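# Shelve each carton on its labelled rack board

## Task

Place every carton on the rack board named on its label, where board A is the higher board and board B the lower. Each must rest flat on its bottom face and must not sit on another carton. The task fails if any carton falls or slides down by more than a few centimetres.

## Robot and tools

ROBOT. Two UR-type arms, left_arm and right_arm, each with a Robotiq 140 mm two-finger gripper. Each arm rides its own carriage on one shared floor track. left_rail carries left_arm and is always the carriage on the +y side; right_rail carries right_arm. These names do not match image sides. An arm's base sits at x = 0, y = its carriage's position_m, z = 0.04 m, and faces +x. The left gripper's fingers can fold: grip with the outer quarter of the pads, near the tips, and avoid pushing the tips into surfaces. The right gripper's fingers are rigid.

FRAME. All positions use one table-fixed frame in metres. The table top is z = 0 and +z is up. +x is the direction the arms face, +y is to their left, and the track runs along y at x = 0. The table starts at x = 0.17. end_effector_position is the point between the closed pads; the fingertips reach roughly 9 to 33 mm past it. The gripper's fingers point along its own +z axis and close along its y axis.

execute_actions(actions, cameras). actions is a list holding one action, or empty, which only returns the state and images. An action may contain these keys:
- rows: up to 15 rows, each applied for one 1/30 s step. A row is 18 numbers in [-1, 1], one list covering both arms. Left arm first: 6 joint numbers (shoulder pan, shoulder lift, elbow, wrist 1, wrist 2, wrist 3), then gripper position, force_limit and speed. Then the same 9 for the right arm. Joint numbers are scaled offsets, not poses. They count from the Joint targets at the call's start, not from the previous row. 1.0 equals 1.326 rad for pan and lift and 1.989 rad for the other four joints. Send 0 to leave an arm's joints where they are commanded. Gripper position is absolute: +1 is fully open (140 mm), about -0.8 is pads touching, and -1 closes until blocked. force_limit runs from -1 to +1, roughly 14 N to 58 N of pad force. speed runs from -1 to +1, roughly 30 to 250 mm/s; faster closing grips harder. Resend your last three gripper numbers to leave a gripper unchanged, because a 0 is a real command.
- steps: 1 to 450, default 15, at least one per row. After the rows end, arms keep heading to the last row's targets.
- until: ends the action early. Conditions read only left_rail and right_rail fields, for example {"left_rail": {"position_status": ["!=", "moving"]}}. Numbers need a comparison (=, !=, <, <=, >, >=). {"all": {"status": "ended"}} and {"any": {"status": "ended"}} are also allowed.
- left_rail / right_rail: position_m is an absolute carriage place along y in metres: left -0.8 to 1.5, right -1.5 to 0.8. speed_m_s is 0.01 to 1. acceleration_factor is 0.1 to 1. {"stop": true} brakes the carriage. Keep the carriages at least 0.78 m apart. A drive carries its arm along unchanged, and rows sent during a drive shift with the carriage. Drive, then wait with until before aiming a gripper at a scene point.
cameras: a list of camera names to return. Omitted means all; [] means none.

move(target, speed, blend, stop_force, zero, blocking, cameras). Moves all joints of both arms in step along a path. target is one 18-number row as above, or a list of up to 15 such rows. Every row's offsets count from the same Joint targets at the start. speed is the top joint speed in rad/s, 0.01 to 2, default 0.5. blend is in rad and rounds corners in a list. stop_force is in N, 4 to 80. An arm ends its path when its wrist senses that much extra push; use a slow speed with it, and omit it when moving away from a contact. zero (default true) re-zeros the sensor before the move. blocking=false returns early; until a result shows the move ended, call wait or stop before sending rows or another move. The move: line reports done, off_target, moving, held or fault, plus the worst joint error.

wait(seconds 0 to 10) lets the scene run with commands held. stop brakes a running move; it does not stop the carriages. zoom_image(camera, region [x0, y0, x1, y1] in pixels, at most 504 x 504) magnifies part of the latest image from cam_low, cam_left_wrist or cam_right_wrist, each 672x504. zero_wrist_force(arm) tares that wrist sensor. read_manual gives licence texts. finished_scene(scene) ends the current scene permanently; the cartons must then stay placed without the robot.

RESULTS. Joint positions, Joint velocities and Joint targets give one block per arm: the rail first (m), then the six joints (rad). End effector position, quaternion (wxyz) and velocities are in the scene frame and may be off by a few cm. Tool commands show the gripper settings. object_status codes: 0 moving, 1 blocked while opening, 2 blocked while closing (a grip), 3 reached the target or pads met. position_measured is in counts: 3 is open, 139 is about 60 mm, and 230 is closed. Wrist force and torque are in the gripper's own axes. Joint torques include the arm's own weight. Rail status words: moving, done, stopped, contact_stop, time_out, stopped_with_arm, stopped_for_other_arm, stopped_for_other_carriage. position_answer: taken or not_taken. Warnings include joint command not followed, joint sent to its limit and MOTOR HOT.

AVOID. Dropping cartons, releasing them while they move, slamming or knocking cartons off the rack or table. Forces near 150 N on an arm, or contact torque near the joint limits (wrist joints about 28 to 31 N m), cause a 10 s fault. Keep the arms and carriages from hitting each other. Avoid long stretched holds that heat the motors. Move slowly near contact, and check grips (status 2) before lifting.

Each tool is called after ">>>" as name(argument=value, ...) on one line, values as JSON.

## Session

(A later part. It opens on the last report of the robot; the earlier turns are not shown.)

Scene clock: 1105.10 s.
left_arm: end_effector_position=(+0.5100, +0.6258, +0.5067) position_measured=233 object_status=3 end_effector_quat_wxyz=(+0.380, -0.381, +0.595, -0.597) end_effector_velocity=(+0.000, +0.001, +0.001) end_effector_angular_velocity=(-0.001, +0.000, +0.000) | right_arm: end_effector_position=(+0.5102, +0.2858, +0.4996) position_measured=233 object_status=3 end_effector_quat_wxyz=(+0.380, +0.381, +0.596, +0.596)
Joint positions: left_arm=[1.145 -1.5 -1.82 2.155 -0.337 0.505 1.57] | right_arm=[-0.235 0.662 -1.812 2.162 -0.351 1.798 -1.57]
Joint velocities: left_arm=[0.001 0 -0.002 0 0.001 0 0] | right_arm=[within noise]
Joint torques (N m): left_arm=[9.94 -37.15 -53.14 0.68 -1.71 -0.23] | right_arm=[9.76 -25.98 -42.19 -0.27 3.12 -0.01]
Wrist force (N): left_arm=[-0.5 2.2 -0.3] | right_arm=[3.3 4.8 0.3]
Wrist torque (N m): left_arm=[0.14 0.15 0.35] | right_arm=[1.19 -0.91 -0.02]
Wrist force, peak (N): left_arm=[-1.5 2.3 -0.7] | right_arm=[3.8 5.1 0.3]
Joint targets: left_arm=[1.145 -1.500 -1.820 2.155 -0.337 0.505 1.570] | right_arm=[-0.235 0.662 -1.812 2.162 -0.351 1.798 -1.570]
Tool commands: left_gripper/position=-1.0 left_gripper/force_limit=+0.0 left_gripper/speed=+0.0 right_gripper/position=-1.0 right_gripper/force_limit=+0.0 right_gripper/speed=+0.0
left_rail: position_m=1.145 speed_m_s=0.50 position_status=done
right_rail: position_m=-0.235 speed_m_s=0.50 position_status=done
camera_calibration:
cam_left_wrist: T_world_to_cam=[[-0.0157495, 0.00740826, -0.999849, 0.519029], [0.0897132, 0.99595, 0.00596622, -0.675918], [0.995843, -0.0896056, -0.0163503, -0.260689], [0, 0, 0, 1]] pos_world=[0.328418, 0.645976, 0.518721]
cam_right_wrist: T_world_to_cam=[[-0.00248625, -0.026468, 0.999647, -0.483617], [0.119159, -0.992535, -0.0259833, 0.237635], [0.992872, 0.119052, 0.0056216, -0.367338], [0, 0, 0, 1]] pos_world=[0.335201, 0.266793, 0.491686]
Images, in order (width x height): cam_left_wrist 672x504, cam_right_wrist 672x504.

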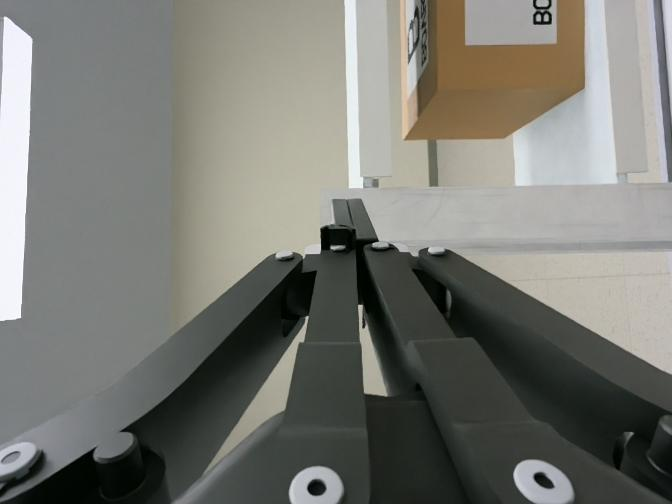

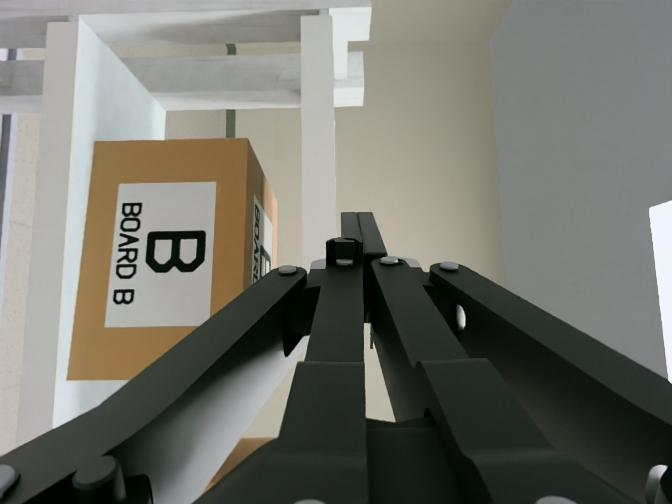

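>>> move(target=[0,0.2032,0.1222,-0.2567,0,0,-1,0,0,0,0.1972,0.1187,-0.2497,0,0,-1,0,0], speed=0.5, cameras=["cam_left_wrist","cam_right_wrist"])

Scene clock: 1111.70 s.
left_arm: end_effector_position=(+0.5101, +0.6243, +0.2848) position_measured=233 object_status=3 end_effector_quat_wxyz=(+0.380, -0.381, +0.596, -0.596) | right_arm: end_effector_position=(+0.5101, +0.2857, +0.2846) position_measured=233 object_status=3 end_effector_quat_wxyz=(+0.380, +0.381, +0.596, +0.596)
Joint positions: left_arm=[1.145 -1.5 -1.551 2.398 -0.847 0.505 1.57] | right_arm=[-0.235 0.662 -1.55 2.398 -0.848 1.798 -1.57]
Joint velocities: within noise
Joint torques (N m): left_arm=[7.81 -14.87 -23.5 -4.82 -1.24 0.02] | right_arm=[9.27 -23.67 -21.68 -7.83 2.62 -0.07]
Wrist force (N): left_arm=[-0.7 2.2 -0.1] | right_arm=[2.6 5.2 0.1]
Wrist torque (N m): left_arm=[0.12 0.19 0.36] | right_arm=[1.33 -0.77 0.02]
Wrist force, peak (N): left_arm=[-0.9 4.1 -0.3] | right_arm=[2.9 7.3 0.0]
Joint targets: left_arm=[1.145 -1.500 -1.550 2.398 -0.848 0.505 1.570] | right_arm=[-0.235 0.662 -1.550 2.398 -0.848 1.798 -1.570]
left_rail: position_m=1.145 speed_m_s=0.50 position_status=done
right_rail: position_m=-0.235 speed_m_s=0.50 position_status=done
move: done
camera_calibration:
cam_left_wrist: T_world_to_cam=[[-0.0158842, 0.00931522, -0.99983, 0.29607], [0.0896754, 0.99594, 0.00785432, -0.673548], [0.995844, -0.0895354, -0.016655, -0.264555], [0, 0, 0, 1]] pos_world=[0.328559, 0.644369, 0.296903]
cam_right_wrist: T_world_to_cam=[[-0.00176737, -0.0259083, 0.999663, -0.269213], [0.119141, -0.99255, -0.0255133, 0.231871], [0.992876, 0.119055, 0.00484093, -0.365795], [0, 0, 0, 1]] pos_world=[0.335088, 0.266718, 0.276809]
Images, in order (width x height): cam_left_wrist 672x504, cam_right_wrist 672x504.

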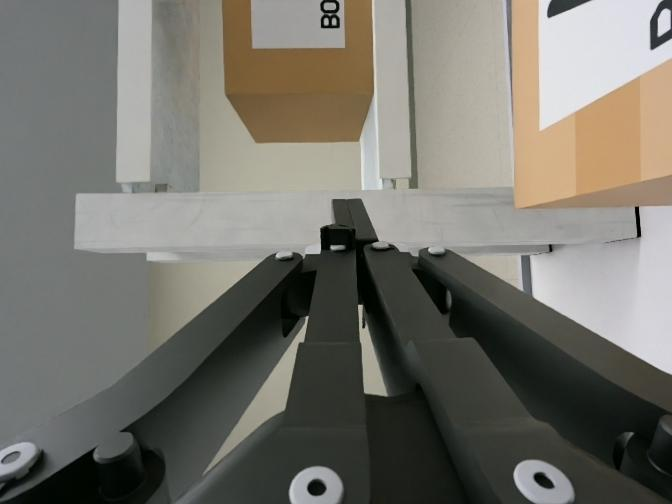

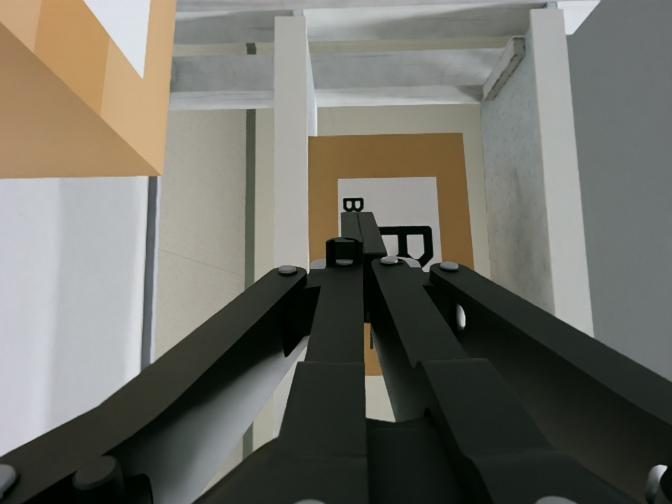

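>>> move(target=[-0.0299,0.2754,0.0440,-0.2276,-0.0191,0,-1,0,0,0.0183,0.2754,0.0440,-0.2276,0.0116,0,-1,0,0], speed=0.4, cameras=[])

>>> execute_actions(actions=[{"left_rail":{"position_m":1.136,"speed_m_s":0.08,"acceleration_factor":0.15},"right_rail":{"position_m":-0.186,"speed_m_s":0.08,"acceleration_factor":0.15},"steps":90,"until":{"all":{"status":"ended"}}}], cameras=["cam_left_wrist","cam_right_wrist"])

Scene clock: 1145.53 s.
left_arm: end_effector_position=(+0.4985, +0.6141, +0.1599) position_measured=233 object_status=3 end_effector_quat_wxyz=(+0.377, -0.383, +0.591, -0.601) | right_arm: end_effector_position=(+0.4963, +0.2868, +0.1232) position_measured=233 object_status=3 end_effector_quat_wxyz=(+0.380, +0.380, +0.596, +0.596)
Joint positions: left_arm=[1.145 -1.531 -1.276 2.462 -1.202 0.476 1.57] | right_arm=[-0.235 0.685 -1.198 2.483 -1.284 1.82 -1.57]
Joint velocities: within noise
Joint torques (N m): left_arm=[-0.35 -50.31 -19.83 0.01 -0.29 -0.22] | right_arm=[7.14 -39.92 -21.01 -4.05 2.38 0.09]
Wrist force (N): left_arm=[-0.4 -26.9 -18.4] | right_arm=[2.3 4.6 0.0]
Wrist torque (N m): left_arm=[0.61 0.55 0.01] | right_arm=[1.19 -0.69 0.02]
Wrist force, peak (N): left_arm=[-1.9 -176.4 -52.4] | right_arm=[2.6 7.0 0.0]
Joint targets: left_arm=[1.145 -1.531 -1.276 2.462 -1.202 0.476 1.570] | right_arm=[-0.235 0.685 -1.198 2.483 -1.284 1.820 -1.570]
Tool commands: left_gripper/position=-1.0 left_gripper/force_limit=+0.003922 left_gripper/speed=+0.003922 right_gripper/position=-1.0 right_gripper/force_limit=+0.0 right_gripper/speed=+0.0
FORCE FAULT: contact force on the left arm reached its limit, and that arm stopped for 10 seconds. The contact can be on any part of that arm, not only on its tool. That arm's remaining commands of this call were not run. That arm's target is now where it stood when the stop ended, not its last command. That arm accepts commands again.
left_rail: position_m=1.145 speed_m_s=0.50 position_status=done
right_rail: position_m=-0.235 speed_m_s=0.50 position_status=done
move: fault (left_arm), off_target (right_arm; braked at the fault stop of left_arm); left_arm: the wrist 1 is farthest, 0.099 rad from its target; right_arm: the wrist 1 is farthest, 0.017 rad from its target
No camera images: "cameras" was empty.

not run: an earlier result of this reply reported a stop or a fault. Calls in your next reply go to the robot.

>>> move(target=[0,-0.0750,-0.0090,0.0633,0,0,-1,0,0,0,0,0,0,0,0,-1,0,0], speed=0.3)

Scene clock: 1150.63 s.
left_arm: end_effector_position=(+0.4986, +0.6136, +0.2020) position_measured=233 object_status=3 end_effector_quat_wxyz=(+0.378, -0.382, +0.594, -0.599) | right_arm: end_effector_position=(+0.4963, +0.2868, +0.1232) position_measured=233 object_status=3 end_effector_quat_wxyz=(+0.380, +0.380, +0.596, +0.596)
Joint positions: left_arm=[1.145 -1.531 -1.375 2.444 -1.076 0.476 1.57] | right_arm=[-0.235 0.685 -1.198 2.483 -1.284 1.82 -1.57]
Joint velocities: within noise
Joint torques (N m): left_arm=[-2.77 -66.69 -37.35 1.36 -0.03 0.43] | right_arm=[4.86 -42.32 -20.21 -2.58 1.74 -0.21]
Wrist force (N): left_arm=[-0.8 1.7 -0.2] | right_arm=[2.4 4.4 0.1]
Wrist torque (N m): left_arm=[0.02 0.21 0.36] | right_arm=[1.14 -0.71 0.01]
Wrist force, peak (N): left_arm=[-0.3 -28.2 -18.7] | right_arm=[2.6 5.0 0.2]
Joint targets: left_arm=[1.145 -1.531 -1.376 2.444 -1.076 0.476 1.570] | right_arm=[-0.235 0.685 -1.198 2.483 -1.284 1.820 -1.570]
left_rail: position_m=1.145 speed_m_s=0.50 position_status=done
right_rail: position_m=-0.235 speed_m_s=0.50 position_status=done
move: done
camera_calibration:
cam_left_wrist: T_world_to_cam=[[-0.0155505, 0.00159388, -0.999878, 0.217768], [0.0910135, 0.99585, 0.00017198, -0.660328], [0.995728, -0.0909997, -0.015631, -0.254649], [0, 0, 0, 1]] pos_world=[0.317046, 0.634068, 0.213874]
cam_right_wrist: T_world_to_cam=[[-0.00171854, -0.0258849, 0.999663, -0.107892], [0.12028, -0.992413, -0.0254903, 0.22982], [0.992738, 0.120196, 0.00481894, -0.35166], [0, 0, 0, 1]] pos_world=[0.321278, 0.267552, 0.115408]

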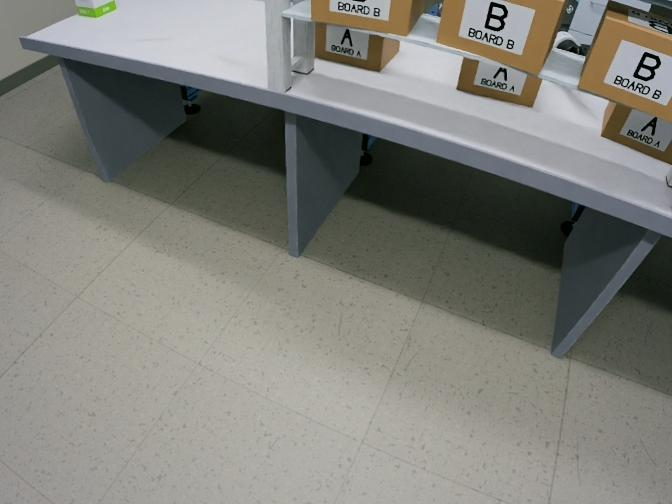

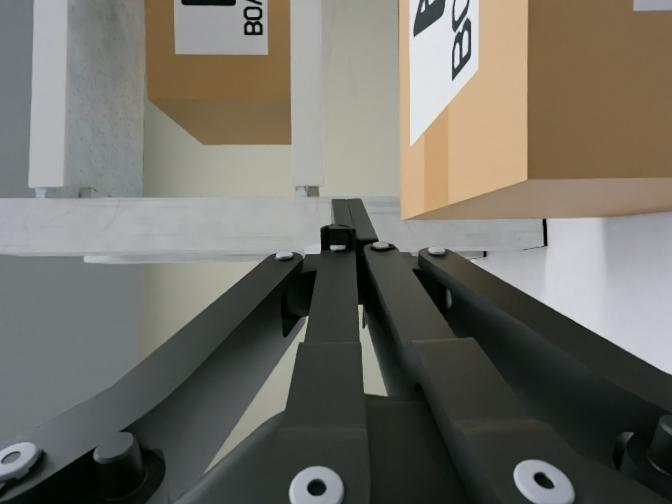

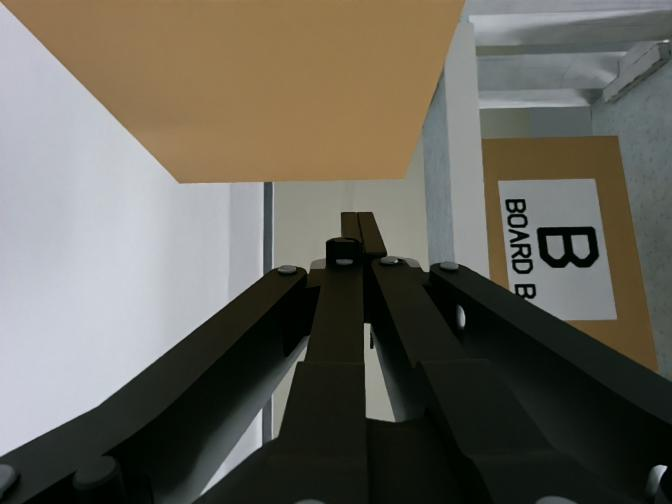

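>>> execute_actions(actions=[{"left_rail":{"position_m":1.17,"speed_m_s":0.2,"acceleration_factor":0.4},"steps":60,"until":{"all":{"status":"ended"}}}], cameras=[])

>>> move(target=[-0.0066,0.1438,0.0209,-0.1128,-0.0045,0,-1,0,0,0.001,0.0096,0.0013,-0.0082,0.0005,0,-1,0,0], speed=0.3, cameras=[])

>>> execute_actions(actions=[{"left_rail":{"position_m":1.135,"speed_m_s":0.08,"acceleration_factor":0.3},"right_rail":{"position_m":-0.187,"speed_m_s":0.08,"acceleration_factor":0.3},"steps":90,"until":{"all":{"status":"ended"}}}], cameras=["cam_left_wrist","cam_right_wrist"])

Scene clock: 1174.80 s.
left_arm: end_effector_position=(+0.4986, +0.6386, +0.2021) position_measured=233 object_status=3 end_effector_quat_wxyz=(+0.378, -0.382, +0.594, -0.599) | right_arm: end_effector_position=(+0.4963, +0.2868, +0.1232) position_measured=233 object_status=3 end_effector_quat_wxyz=(+0.380, +0.380, +0.596, +0.596)
Joint positions: left_arm=[1.17 -1.531 -1.376 2.444 -1.076 0.476 1.57] | right_arm=[-0.235 0.685 -1.198 2.483 -1.284 1.82 -1.57]
Joint velocities: within noise
Joint torques (N m): left_arm=[-0.61 -62.67 -30.89 1.12 0.48 -0.13] | right_arm=[3.98 -43.4 -19.88 -1.26 1.36 -0.2]
Wrist force (N): left_arm=[-0.8 1.8 -0.4] | right_arm=[2.3 4.6 0.0]
Wrist torque (N m): left_arm=[0.04 0.21 0.36] | right_arm=[1.19 -0.68 0.01]
Wrist force, peak (N): left_arm=[-1.6 2.0 -0.3] | right_arm=[2.7 4.9 -0.1]
Joint targets: left_arm=[1.170 -1.531 -1.376 2.444 -1.076 0.476 1.570] | right_arm=[-0.235 0.685 -1.198 2.483 -1.284 1.820 -1.570]
Tool commands: left_gripper/position=-1.0 left_gripper/force_limit=+0.0 left_gripper/speed=+0.0 right_gripper/position=-1.0 right_gripper/force_limit=+0.0 right_gripper/speed=+0.0
left_rail: position_m=1.170 speed_m_s=0.20 position_status=done
right_rail: position_m=-0.235 speed_m_s=0.50 position_status=done
No camera images: "cameras" was empty.

Scene clock: 1176.10 s.
left_arm: end_effector_position=(+0.4948, +0.6489, +0.1177) position_measured=233 object_status=3 end_effector_quat_wxyz=(+0.380, -0.380, +0.596, -0.596) | right_arm: end_effector_position=(+0.4949, +0.2865, +0.1182) position_measured=233 object_status=3 end_effector_quat_wxyz=(+0.380, +0.380, +0.596, +0.597)
Joint positions: left_arm=[1.17 -1.539 -1.185 2.486 -1.3 0.467 1.57] | right_arm=[-0.235 0.686 -1.186 2.485 -1.3 1.821 -1.57]
Joint velocities: within noise
Joint torques (N m): left_arm=[-14.56 -31.7 -2.99 -4.91 -1.63 -0.42] | right_arm=[12.49 -39.41 -5.81 -7.45 3.3 -0.17]
Wrist force (N): left_arm=[-0.7 1.8 0.0] | right_arm=[2.6 4.7 0.2]
Wrist torque (N m): left_arm=[0.05 0.22 0.36] | right_arm=[1.22 -0.76 0.00]
Wrist force, peak (N): left_arm=[-1.1 3.3 -0.2] | right_arm=[2.7 4.9 -0.2]
Joint targets: left_arm=[1.170 -1.539 -1.185 2.486 -1.300 0.467 1.570] | right_arm=[-0.235 0.686 -1.186 2.485 -1.300 1.821 -1.570]
left_rail: position_m=1.170 speed_m_s=0.20 position_status=done
right_rail: position_m=-0.235 speed_m_s=0.50 position_status=done
move: done
No camera images: "cameras" was empty.

Scene clock: 1177.33 s.
left_arm: end_effector_position=(+0.4948, +0.6140, +0.1176) position_measured=233 object_status=3 end_effector_quat_wxyz=(+0.380, -0.380, +0.596, -0.596) | right_arm: end_effector_position=(+0.4949, +0.3344, +0.1182) position_measured=233 object_status=3 end_effector_quat_wxyz=(+0.380, +0.380, +0.596, +0.597)
Joint positions: left_arm=[1.135 -1.539 -1.185 2.486 -1.3 0.467 1.57] | right_arm=[-0.187 0.686 -1.186 2.485 -1.3 1.821 -1.57]
Joint velocities: within noise
Joint torques (N m): left_arm=[-8.25 -35.07 -19.81 -3.72 5.24 -0.1] | right_arm=[11.4 -41.63 -13.34 -7.17 2.44 -0.27]
Wrist force (N): left_arm=[-8.9 0.0 -4.0] | right_arm=[1.0 5.3 -3.4]
Wrist torque (N m): left_arm=[0.12 -0.06 0.34] | right_arm=[1.20 -0.70 0.00]
Wrist force, peak (N): left_arm=[-9.0 0.8 -4.0] | right_arm=[1.6 5.1 -3.5]
Joint targets: left_arm=[1.135 -1.539 -1.185 2.486 -1.300 0.467 1.570] | right_arm=[-0.187 0.686 -1.186 2.485 -1.300 1.821 -1.570]
Tool commands: left_gripper/position=-1.0 left_gripper/force_limit=+0.0 left_gripper/speed=+0.0 right_gripper/position=-1.0 right_gripper/force_limit=+0.0 right_gripper/speed=+0.0
left_rail: position_m=1.135 speed_m_s=0.08 position_status=done
right_rail: position_m=-0.187 speed_m_s=0.08 position_status=done
camera_calibration:
cam_left_wrist: T_world_to_cam=[[-0.0158664, 0.00950906, -0.999829, 0.128562], [0.090736, 0.995843, 0.00803124, -0.661095], [0.995749, -0.0905931, -0.0166633, -0.252354], [0, 0, 0, 1]] pos_world=[0.313306, 0.634263, 0.129644]
cam_right_wrist: T_world_to_cam=[[-0.00245862, -0.026498, 0.999646, -0.101111], [0.120621, -0.992358, -0.0260082, 0.276995], [0.992696, 0.120515, 0.00563606, -0.356181], [0, 0, 0, 1]] pos_world=[0.319919, 0.315124, 0.110287]
Images, in order (width x height): cam_left_wrist 672x504, cam_right_wrist 672x504.

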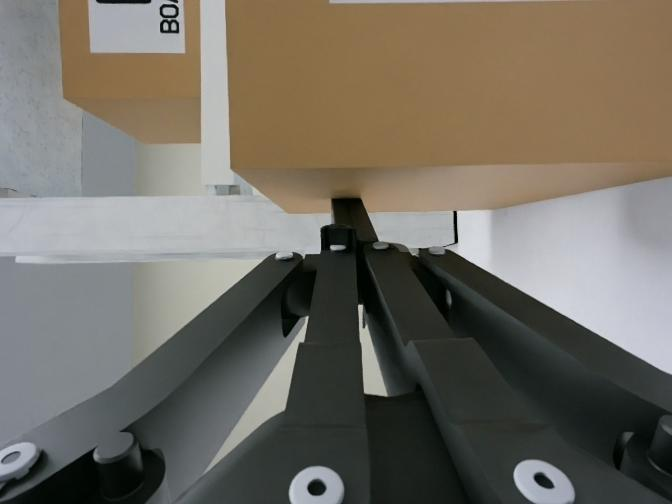

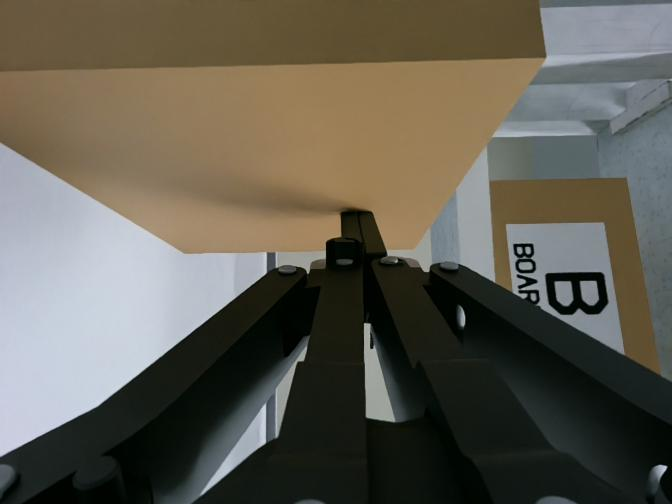

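>>> execute_actions(actions=[{"left_rail":{"position_m":1.1312,"speed_m_s":0.04},"right_rail":{"position_m":-0.1818,"speed_m_s":0.04},"steps":45,"until":{"all":{"status":"ended"}}}], cameras=[])

>>> move(target=[0,-0.0443,-0.0015,0.0310,0,0,-1,0,0,0,-0.0443,-0.0015,0.0310,0,0,-1,0,0], speed=0.1, cameras=["cam_left_wrist","cam_right_wrist"])

Scene clock: 1186.40 s.
left_arm: end_effector_position=(+0.4948, +0.6102, +0.1176) position_measured=233 object_status=3 end_effector_quat_wxyz=(+0.380, -0.380, +0.596, -0.596) | right_arm: end_effector_position=(+0.4949, +0.3395, +0.1182) position_measured=233 object_status=3 end_effector_quat_wxyz=(+0.380, +0.380, +0.596, +0.597)
Joint positions: left_arm=[1.131 -1.539 -1.185 2.486 -1.3 0.467 1.57] | right_arm=[-0.182 0.686 -1.186 2.485 -1.3 1.821 -1.57]
Joint velocities: within noise
Joint torques (N m): left_arm=[-5.49 -60.88 -30.71 -0.17 5.45 -0.74] | right_arm=[9.62 -50.18 -21.66 -6.19 -9.38 -0.33]
Wrist force (N): left_arm=[-28.2 -5.4 -18.7] | right_arm=[-34.4 13.3 -24.8]
Wrist torque (N m): left_arm=[0.27 -0.69 0.25] | right_arm=[0.96 -1.47 0.11]
Wrist force, peak (N): left_arm=[-28.3 -6.2 -18.4] | right_arm=[-34.4 13.3 -24.8]
Joint targets: left_arm=[1.131 -1.539 -1.185 2.486 -1.300 0.467 1.570] | right_arm=[-0.182 0.686 -1.186 2.485 -1.300 1.821 -1.570]
Tool commands: left_gripper/position=-1.0 left_gripper/force_limit=+0.0 left_gripper/speed=+0.0 right_gripper/position=-1.0 right_gripper/force_limit=+0.0 right_gripper/speed=+0.0
left_rail: position_m=1.131 speed_m_s=0.04 position_status=done
right_rail: position_m=-0.182 speed_m_s=0.04 position_status=done
No camera images: "cameras" was empty.

Scene clock: 1187.47 s.
left_arm: end_effector_position=(+0.4948, +0.6101, +0.1405) position_measured=233 object_status=3 end_effector_quat_wxyz=(+0.380, -0.380, +0.596, -0.596) | right_arm: end_effector_position=(+0.4949, +0.3397, +0.1412) position_measured=233 object_status=3 end_effector_quat_wxyz=(+0.380, +0.380, +0.596, +0.597)
Joint positions: left_arm=[1.131 -1.539 -1.244 2.483 -1.239 0.467 1.57] | right_arm=[-0.182 0.686 -1.244 2.482 -1.239 1.821 -1.57]
Joint velocities: within noise
Joint torques (N m): left_arm=[-29.62 -77.77 -55.42 -2.32 5.98 -0.42] | right_arm=[7.17 -69.27 -40.67 -3.89 -17.23 -0.14]
Wrist force (N): left_arm=[-31.1 9.8 -13.4] | right_arm=[-28.2 -5.3 -13.3]
Wrist torque (N m): left_arm=[-0.06 -0.78 0.48] | right_arm=[1.37 -1.51 -0.12]
Wrist force, peak (N): left_arm=[-33.5 9.9 -14.5] | right_arm=[-34.4 14.0 -25.2]
Joint targets: left_arm=[1.131 -1.539 -1.244 2.483 -1.239 0.467 1.570] | right_arm=[-0.182 0.686 -1.244 2.482 -1.239 1.821 -1.570]
left_rail: position_m=1.131 speed_m_s=0.04 position_status=done
right_rail: position_m=-0.182 speed_m_s=0.04 position_status=done
move: done
camera_calibration:
cam_left_wrist: T_world_to_cam=[[-0.0158624, 0.00939435, -0.99983, 0.151637], [0.0907706, 0.99584, 0.00791677, -0.657442], [0.995745, -0.0906296, -0.0166492, -0.252318], [0, 0, 0, 1]] pos_world=[0.313327, 0.630415, 0.152615]
cam_right_wrist: T_world_to_cam=[[-0.0025249, -0.0265528, 0.999644, -0.123903], [0.120646, -0.992354, -0.0260544, 0.282891], [0.992692, 0.120537, 0.00570907, -0.356944], [0, 0, 0, 1]] pos_world=[0.319893, 0.320463, 0.133267]
Images, in order (width x height): cam_left_wrist 672x504, cam_right_wrist 672x504.

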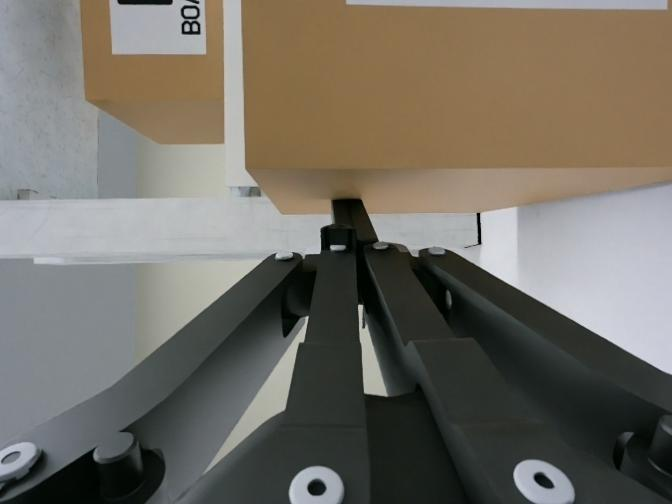

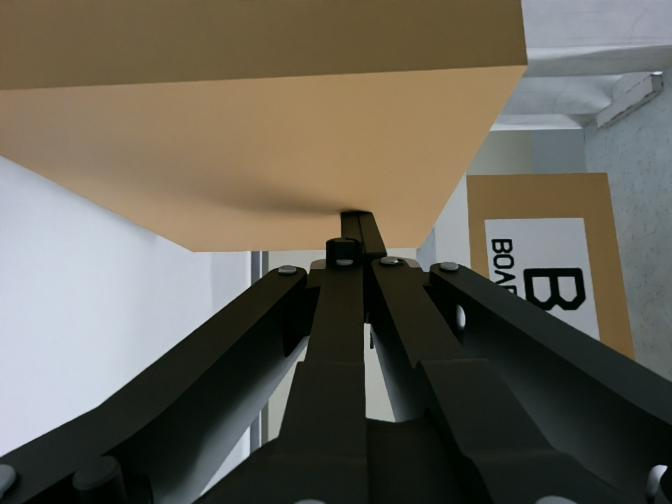

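>>> execute_actions(actions=[{"left_rail":{"position_m":1.1304,"speed_m_s":0.04},"right_rail":{"position_m":-0.181,"speed_m_s":0.04},"steps":30,"until":{"all":{"status":"ended"}}}], cameras=[])

>>> move(target=[[0.0293,-0.1514,-0.0241,0.1250,0.0195,0,-1,0,0,-0.0183,-0.1514,-0.0241,0.1250,-0.0122,0,-1,0,0],[0.0293,-0.2951,-0.0646,0.2613,0.0195,0,-1,0,0,-0.0183,-0.2951,-0.0646,0.2613,-0.0122,0,-1,0,0],[0.0293,-0.3848,-0.1164,0.3729,0.0195,0,-1,0,0,-0.0183,-0.3848,-0.1164,0.3729,-0.0122,0,-1,0,0],[0.0293,-0.4425,-0.1832,0.4781,0.0195,0,-1,0,0,-0.0183,-0.4425,-0.1832,0.4781,-0.0122,0,-1,0,0],[0.0293,-0.4690,-0.2605,0.5732,0.0195,0,-1,0,0,-0.0183,-0.4690,-0.2605,0.5732,-0.0122,0,-1,0,0]], speed=0.25, blend=0.04, cameras=["cam_left_wrist","cam_right_wrist"])

>>> execute_actions(actions=[{"left_rail":{"position_m":0.9727,"speed_m_s":0.08,"acceleration_factor":0.15},"right_rail":{"position_m":-0.3387,"speed_m_s":0.08,"acceleration_factor":0.15},"steps":200,"until":{"all":{"status":"ended"}}}], cameras=["cam_low","cam_left_wrist"])

Scene clock: 1215.03 s.
left_arm: end_effector_position=(+0.4948, +0.6094, +0.1406) position_measured=233 object_status=3 end_effector_quat_wxyz=(+0.380, -0.380, +0.596, -0.596) | right_arm: end_effector_position=(+0.4949, +0.3404, +0.1413) position_measured=233 object_status=3 end_effector_quat_wxyz=(+0.380, +0.380, +0.596, +0.597)
Joint positions: left_arm=[1.13 -1.539 -1.244 2.483 -1.239 0.467 1.57] | right_arm=[-0.181 0.686 -1.244 2.482 -1.239 1.821 -1.57]
Joint velocities: within noise
Joint torques (N m): left_arm=[-29.65 -74.95 -48.4 -2.59 8.14 -0.47] | right_arm=[6.76 -66.95 -30 -4.75 -8.23 -0.03]
Wrist force (N): left_arm=[-40.9 9.8 -17.9] | right_arm=[-38.3 -5.3 -17.2]
Wrist torque (N m): left_arm=[-0.02 -1.11 0.48] | right_arm=[1.42 -1.71 -0.13]
Wrist force, peak (N): left_arm=[-40.9 9.8 -17.9] | right_arm=[-38.3 -5.3 -17.2]
Joint targets: left_arm=[1.130 -1.539 -1.244 2.483 -1.239 0.467 1.570] | right_arm=[-0.181 0.686 -1.244 2.482 -1.239 1.821 -1.570]
Tool commands: left_gripper/position=-1.0 left_gripper/force_limit=+0.0 left_gripper/speed=+0.0 right_gripper/position=-1.0 right_gripper/force_limit=+0.0 right_gripper/speed=+0.0
left_rail: position_m=1.130 speed_m_s=0.04 position_status=done
right_rail: position_m=-0.181 speed_m_s=0.04 position_status=done
No camera images: "cameras" was empty.

Scene clock: 1226.70 s.
left_arm: end_effector_position=(+0.5101, +0.6059, +0.2946) position_measured=233 object_status=3 end_effector_quat_wxyz=(+0.380, -0.380, +0.596, -0.596) | right_arm: end_effector_position=(+0.5126, +0.3413, +0.2751) position_measured=233 object_status=3 end_effector_quat_wxyz=(+0.380, +0.381, +0.596, +0.596)
Joint positions: left_arm=[1.13 -1.501 -1.563 2.385 -0.822 0.506 1.57] | right_arm=[-0.181 0.661 -1.528 2.4 -0.872 1.799 -1.57]
Joint velocities: within noise
Joint torques (N m): left_arm=[-44.98 -51.74 -64.58 -5.54 12.17 -0.61] | right_arm=[19.6 -35.94 -51.27 -7.83 -11.78 0.36]
Wrist force (N): left_arm=[-59.1 5.1 -27.0] | right_arm=[-57.7 -9.8 -24.4]
Wrist torque (N m): left_arm=[-0.02 -1.80 0.54] | right_arm=[1.48 -2.21 -0.04]
Wrist force, peak (N): left_arm=[-75.7 8.7 -33.8] | right_arm=[-74.1 -4.6 -31.6]
Joint targets: left_arm=[1.130 -1.501 -1.563 2.385 -0.822 0.506 1.570] | right_arm=[-0.181 0.661 -1.528 2.400 -0.872 1.799 -1.570]
Tool commands: left_gripper/position=-1.0 left_gripper/force_limit=+0.0 left_gripper/speed=+0.0 right_gripper/position=-1.0 right_gripper/force_limit=+0.003922 right_gripper/speed=+0.003922
TORQUE FAULT: the external load on joint 6 (wrist 2) of the right arm reached its load limit, and that arm stopped for 10 seconds. A torque fault puts only its own arm into a fault stop. That arm's remaining commands of this call were not run. That arm's target is now where it stood when the stop ended, not its last command. That arm keeps its grip as last carried out and accepts commands again: back off and push less far. That arm stops again whenever a joint's load reaches its limit.
left_rail: position_m=1.130 speed_m_s=0.04 position_status=done
right_rail: position_m=-0.181 speed_m_s=0.04 position_status=done
move: fault (right_arm), off_target (left_arm; braked at the fault stop of right_arm); path passed 1 of 5 targets; left_arm: the wrist 1 is farthest, 0.723 rad from its target; right_arm: the wrist 1 is farthest, 0.772 rad from its target
camera_calibration:
cam_left_wrist: T_world_to_cam=[[-0.0158736, 0.00931955, -0.999831, 0.306033], [0.0907516, 0.995843, 0.00784159, -0.655803], [0.995747, -0.0906118, -0.0166533, -0.26535], [0, 0, 0, 1]] pos_world=[0.328595, 0.626181, 0.306705]
cam_right_wrist: T_world_to_cam=[[-0.00158593, -0.0257492, 0.999667, -0.258462], [0.118344, -0.992648, -0.0253807, 0.286917], [0.992971, 0.118264, 0.00462154, -0.374605], [0, 0, 0, 1]] pos_world=[0.337608, 0.322455, 0.267389]
Images, in order (width x height): cam_left_wrist 672x504, cam_right_wrist 672x504.

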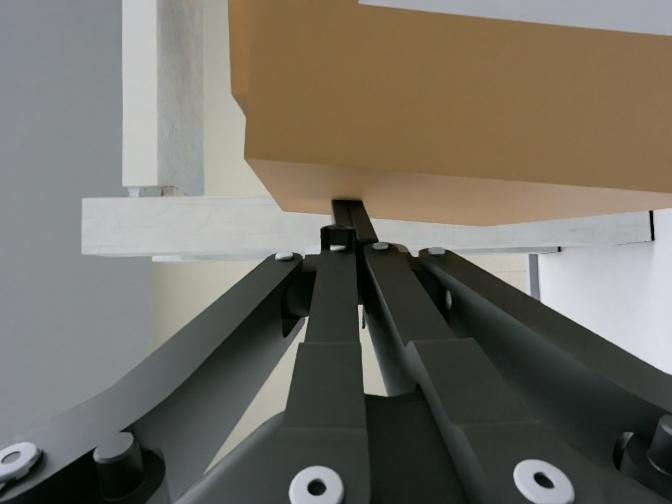

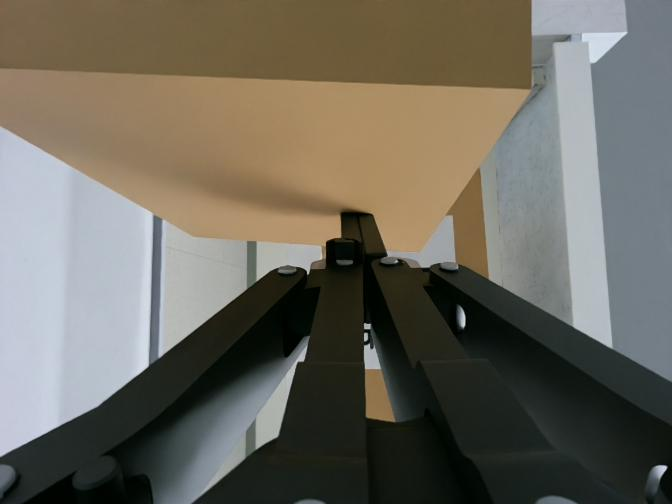

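not run: an earlier result of this reply reported a stop or a fault. Calls in your next reply go to the robot.

>>> execute_actions(actions=[{"left_rail":{"position_m":1.131,"speed_m_s":0.03},"right_rail":{"position_m":-0.1816,"speed_m_s":0.03},"steps":30,"until":{"all":{"status":"ended"}}}], cameras=[])

>>> move(target=[[0,-0.0545,-0.0155,0.0519,0,0,-1,0,0,0.0008,-0.0809,-0.0231,0.0770,-0.0011,0,-1,0,0],[0,-0.1443,-0.0673,0.1635,0,0,-1,0,0,0.0008,-0.1707,-0.0749,0.1886,-0.0011,0,-1,0,0],[0,-0.2019,-0.1341,0.2687,0,0,-1,0,0,0.0008,-0.2283,-0.1416,0.2938,-0.0011,0,-1,0,0],[0,-0.2284,-0.2115,0.3638,0,0,-1,0,0,0.0008,-0.2548,-0.2190,0.3889,-0.0011,0,-1,0,0]], speed=0.15, blend=0.03, cameras=["cam_left_wrist","cam_right_wrist"])

Scene clock: 1245.17 s.
left_arm: end_effector_position=(+0.5101, +0.6064, +0.2946) position_measured=233 object_status=3 end_effector_quat_wxyz=(+0.380, -0.380, +0.596, -0.596) | right_arm: end_effector_position=(+0.5126, +0.3408, +0.2752) position_measured=233 object_status=3 end_effector_quat_wxyz=(+0.380, +0.381, +0.596, +0.596)
Joint positions: left_arm=[1.131 -1.501 -1.563 2.385 -0.822 0.506 1.57] | right_arm=[-0.182 0.661 -1.528 2.4 -0.872 1.798 -1.57]
Joint velocities: within noise
Joint torques (N m): left_arm=[-45.44 -51.59 -65.28 -6.37 11.82 -0.42] | right_arm=[39.88 -39.42 -62.59 -19.7 -25.98 0.61]
Wrist force (N): left_arm=[-51.5 4.5 -23.4] | right_arm=[-49.5 -7.6 -21.3]
Wrist torque (N m): left_arm=[-0.08 -1.51 0.54] | right_arm=[1.53 -2.02 -0.05]
Wrist force, peak (N): left_arm=[-59.4 5.3 -27.0] | right_arm=[-58.3 -9.1 -24.2]
Joint targets: left_arm=[1.131 -1.501 -1.563 2.385 -0.822 0.506 1.570] | right_arm=[-0.182 0.661 -1.528 2.400 -0.872 1.799 -1.570]
Tool commands: left_gripper/position=-1.0 left_gripper/force_limit=+0.0 left_gripper/speed=+0.0 right_gripper/position=-1.0 right_gripper/force_limit=+0.003922 right_gripper/speed=+0.003922
left_rail: position_m=1.131 speed_m_s=0.03 position_status=done
right_rail: position_m=-0.182 speed_m_s=0.03 position_status=done
No camera images: "cameras" was empty.

Scene clock: 1250.80 s.
left_arm: end_effector_position=(+0.5099, +0.6095, +0.6305) position_measured=233 object_status=3 end_effector_quat_wxyz=(+0.380, -0.380, +0.596, -0.596) | right_arm: end_effector_position=(+0.5093, +0.3399, +0.6303) position_measured=233 object_status=3 end_effector_quat_wxyz=(+0.380, +0.380, +0.597, +0.596)
Joint positions: left_arm=[1.131 -1.501 -1.865 1.964 -0.099 0.506 1.57] | right_arm=[-0.182 0.663 -1.866 1.965 -0.098 1.796 -1.57]
Joint velocities: within noise
Joint torques (N m): left_arm=[-23.09 -30.6 -76.44 -2.65 16.99 -0.28] | right_arm=[25.98 -31.55 -63.71 -3.47 -20.25 0.44]
Wrist force (N): left_arm=[-37.0 8.7 -16.5] | right_arm=[-34.1 -4.3 -16.4]
Wrist torque (N m): left_arm=[-0.13 -1.07 0.47] | right_arm=[1.55 -1.72 -0.16]
Wrist force, peak (N): left_arm=[-66.4 8.5 -29.7] | right_arm=[-64.4 -5.4 -28.1]
Joint targets: left_arm=[1.131 -1.501 -1.865 1.964 -0.099 0.506 1.570] | right_arm=[-0.182 0.663 -1.866 1.965 -0.098 1.796 -1.570]
left_rail: position_m=1.131 speed_m_s=0.03 position_status=done
right_rail: position_m=-0.182 speed_m_s=0.03 position_status=done
move: done
camera_calibration:
cam_left_wrist: T_world_to_cam=[[-0.0158791, 0.00941772, -0.99983, 0.641724], [0.0908917, 0.995829, 0.00793651, -0.66216], [0.995734, -0.0907501, -0.0166689, -0.259092], [0, 0, 0, 1]] pos_world=[0.328362, 0.629842, 0.642551]
cam_right_wrist: T_world_to_cam=[[-0.0014324, -0.0256996, 0.999669, -0.613643], [0.121482, -0.99227, -0.0253353, 0.293193], [0.992593, 0.121405, 0.00454336, -0.373564], [0, 0, 0, 1]] pos_world=[0.3343, 0.320509, 0.622565]
Images, in order (width x height): cam_left_wrist 672x504, cam_right_wrist 672x504.

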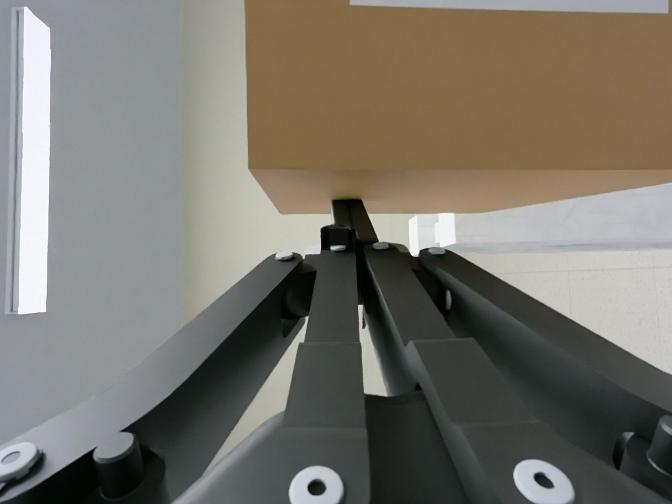

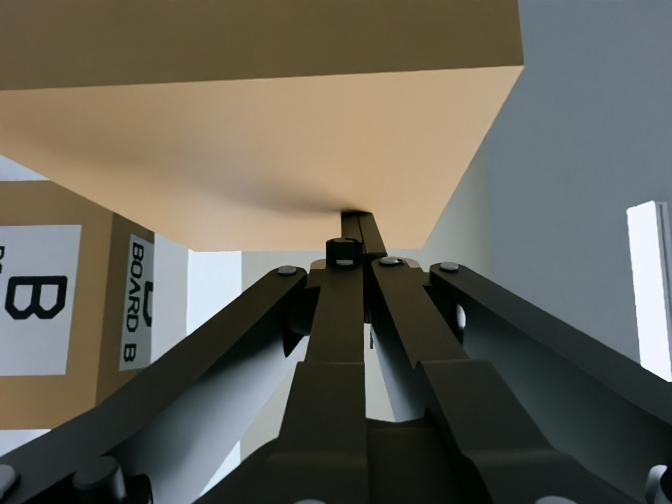

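>>> execute_actions(actions=[{"left_rail":{"position_m":0.973,"speed_m_s":0.1,"acceleration_factor":0.15},"right_rail":{"position_m":-0.3392,"speed_m_s":0.1,"acceleration_factor":0.15},"steps":200,"until":{"all":{"status":"ended"}}}], cameras=[])

>>> move(target=[[0.0747,0.0290,-0.0137,-0.0057,0.0498,0,-1,0,0,-0.0443,0.0290,-0.0137,-0.0057,-0.0296,0,-1,0,0],[0.1438,0.0610,-0.0297,-0.0110,0.0959,0,-1,0,0,-0.0830,0.0610,-0.0297,-0.0110,-0.0554,0,-1,0,0],[0.2080,0.0954,-0.0479,-0.0157,0.1387,0,-1,0,0,-0.1170,0.0954,-0.0479,-0.0157,-0.0780,0,-1,0,0],[0.2664,0.1316,-0.0682,-0.0196,0.1776,0,-1,0,0,-0.1465,0.1316,-0.0682,-0.0196,-0.0977,0,-1,0,0],[0.3445,0.1885,-0.1028,-0.0229,0.2297,0,-1,0,0,-0.1842,0.1885,-0.1028,-0.0229,-0.1228,0,-1,0,0],[0.4124,0.2478,-0.1420,-0.0232,0.2749,0,-1,0,0,-0.2154,0.2478,-0.1420,-0.0232,-0.1436,0,-1,0,0]], speed=0.18, blend=0.02, cameras=["cam_low","cam_right_wrist"])

>>> move(target=[0,0.0116,0.0367,-0.0444,0,0,-1,0,0,0,0.0116,0.0367,-0.0444,0,0,-1,0,0], speed=0.06, stop_force=20, cameras=["cam_low","cam_left_wrist","cam_right_wrist"])

Scene clock: 1268.60 s.
left_arm: end_effector_position=(+0.5099, +0.4516, +0.6306) position_measured=233 object_status=3 end_effector_quat_wxyz=(+0.380, -0.380, +0.596, -0.596) | right_arm: end_effector_position=(+0.5093, +0.1824, +0.6304) position_measured=233 object_status=3 end_effector_quat_wxyz=(+0.380, +0.380, +0.597, +0.596)
Joint positions: left_arm=[0.973 -1.501 -1.865 1.964 -0.099 0.506 1.57] | right_arm=[-0.339 0.663 -1.866 1.965 -0.098 1.796 -1.57]
Joint velocities: within noise
Joint torques (N m): left_arm=[-19.53 6.98 -65.74 -6.28 21.01 -0.48] | right_arm=[31.53 -25.12 -54.32 -5.28 -19.27 0.48]
Wrist force (N): left_arm=[-41.1 9.6 -18.0] | right_arm=[-38.4 -4.7 -17.6]
Wrist torque (N m): left_arm=[0.00 -1.17 0.47] | right_arm=[1.57 -1.76 -0.16]
Wrist force, peak (N): left_arm=[-44.6 8.5 -19.9] | right_arm=[-40.5 -4.5 -19.2]
Joint targets: left_arm=[0.973 -1.501 -1.865 1.964 -0.099 0.506 1.570] | right_arm=[-0.339 0.663 -1.866 1.965 -0.098 1.796 -1.570]
Tool commands: left_gripper/position=-1.0 left_gripper/force_limit=+0.0 left_gripper/speed=+0.0 right_gripper/position=-1.0 right_gripper/force_limit=+0.0 right_gripper/speed=+0.0
left_rail: position_m=0.973 speed_m_s=0.10 position_status=done
right_rail: position_m=-0.339 speed_m_s=0.10 position_status=done
No camera images: "cameras" was empty.

Scene clock: 1272.13 s.
left_arm: end_effector_position=(+0.7899, +0.4517, +0.6304) position_measured=233 object_status=3 end_effector_quat_wxyz=(+0.380, -0.380, +0.596, -0.596) | right_arm: end_effector_position=(+0.7890, +0.1825, +0.6304) position_measured=233 object_status=3 end_effector_quat_wxyz=(+0.379, +0.380, +0.597, +0.596)
Joint positions: left_arm=[0.973 -0.954 -1.537 1.682 -0.145 1.053 1.57] | right_arm=[-0.339 0.377 -1.538 1.683 -0.144 1.511 -1.57]
Joint velocities: within noise
Joint torques (N m): left_arm=[-19.04 -26.51 -76.26 -13.69 20.78 -0.19] | right_arm=[16.65 -44.61 -62.12 -13.97 -20.02 0.37]
Wrist force (N): left_arm=[-37.1 8.5 -16.7] | right_arm=[-34.8 -3.3 -16.0]
Wrist torque (N m): left_arm=[-0.12 -1.15 0.47] | right_arm=[1.58 -1.73 -0.13]
Wrist force, peak (N): left_arm=[-48.6 8.9 -21.7] | right_arm=[-46.0 -4.5 -21.3]
Joint targets: left_arm=[0.973 -0.954 -1.537 1.682 -0.145 1.053 1.570] | right_arm=[-0.339 0.377 -1.538 1.682 -0.144 1.511 -1.570]
left_rail: position_m=0.973 speed_m_s=0.10 position_status=done
right_rail: position_m=-0.339 speed_m_s=0.10 position_status=done
move: done
camera_calibration:
cam_right_wrist: T_world_to_cam=[[-0.00138127, -0.0258907, 0.999664, -0.617416], [0.121628, -0.992247, -0.0255305, 0.103021], [0.992575, 0.121552, 0.00451958, -0.632136], [0, 0, 0, 1]] pos_world=[0.614059, 0.163074, 0.622695]
Images, in order (width x height): cam_low 672x504, cam_right_wrist 672x504.

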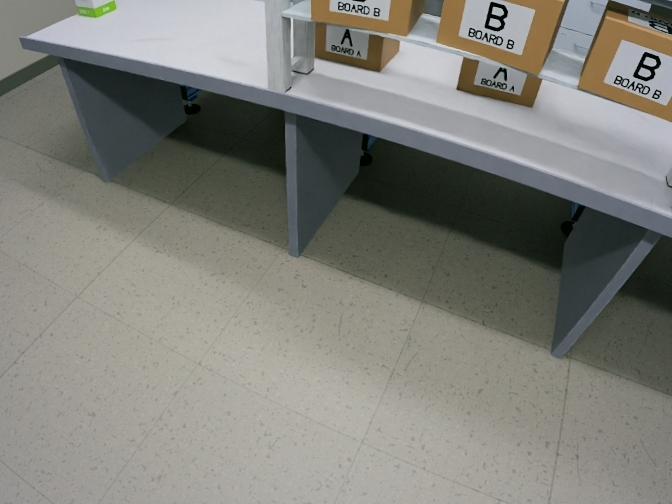

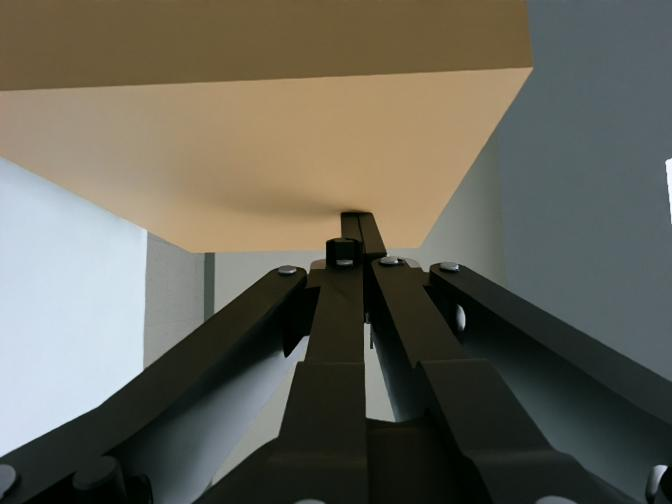

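Scene clock: 1274.53 s.
left_arm: end_effector_position=(+0.7903, +0.4514, +0.5991) position_measured=233 object_status=3 end_effector_quat_wxyz=(+0.380, -0.380, +0.596, -0.596) | right_arm: end_effector_position=(+0.7897, +0.1827, +0.5987) position_measured=233 object_status=3 end_effector_quat_wxyz=(+0.380, +0.380, +0.596, +0.597)
Joint positions: left_arm=[0.973 -0.954 -1.527 1.728 -0.2 1.053 1.57] | right_arm=[-0.339 0.377 -1.528 1.729 -0.201 1.511 -1.57]
Joint velocities: within noise
Joint torques (N m): left_arm=[-26 -51.37 -63.36 -1.4 20.85 -0.47] | right_arm=[23.31 -50.22 -46.09 1.11 -20.71 0.44]
Wrist force (N): left_arm=[-42.4 -8.0 -20.5] | right_arm=[-40.3 15.0 -18.7]
Wrist torque (N m): left_arm=[0.27 -1.22 0.23] | right_arm=[0.97 -1.90 0.12]
Wrist force, peak (N): left_arm=[-44.6 -23.4 -30.0] | right_arm=[-39.4 24.1 -30.3]
Joint targets: left_arm=[0.973 -0.954 -1.527 1.728 -0.200 1.053 1.570] | right_arm=[-0.339 0.377 -1.528 1.729 -0.201 1.511 -1.570]
left_rail: position_m=0.973 speed_m_s=0.10 position_status=done
right_rail: position_m=-0.339 speed_m_s=0.10 position_status=done
move: contact (left_arm, right_arm); left_arm: the wrist 1 is farthest, 0.033 rad from its target; right_arm: the wrist 1 is farthest, 0.031 rad from its target
camera_calibration:
cam_left_wrist: T_world_to_cam=[[-0.0158672, 0.00899998, -0.999834, 0.616502], [0.0906657, 0.995853, 0.00752531, -0.529508], [0.995755, -0.0905312, -0.0166173, -0.553361], [0, 0, 0, 1]] pos_world=[0.608802, 0.471668, 0.611189]
cam_right_wrist: T_world_to_cam=[[-0.00189706, -0.026094, 0.999658, -0.585262], [0.121562, -0.992252, -0.0256699, 0.102403], [0.992582, 0.121472, 0.00505439, -0.632935], [0, 0, 0, 1]] pos_world=[0.614682, 0.163221, 0.590889]

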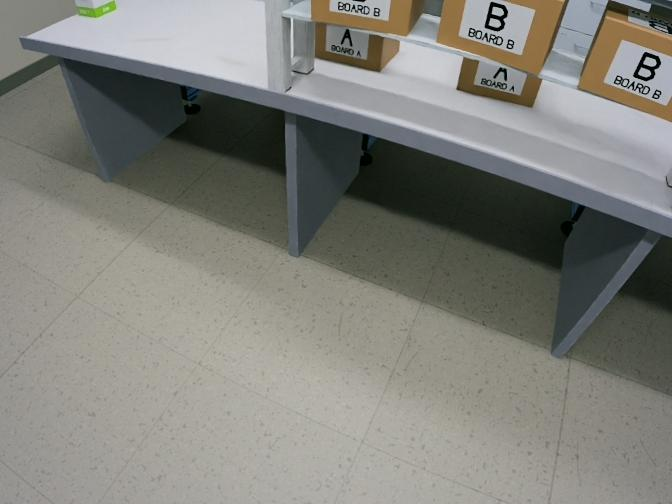

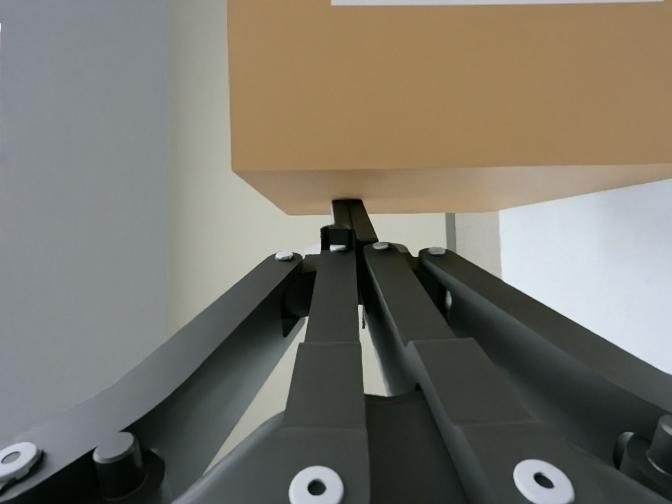

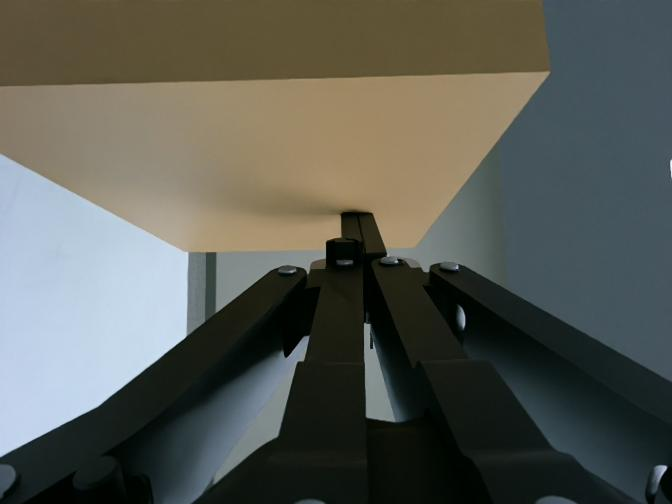

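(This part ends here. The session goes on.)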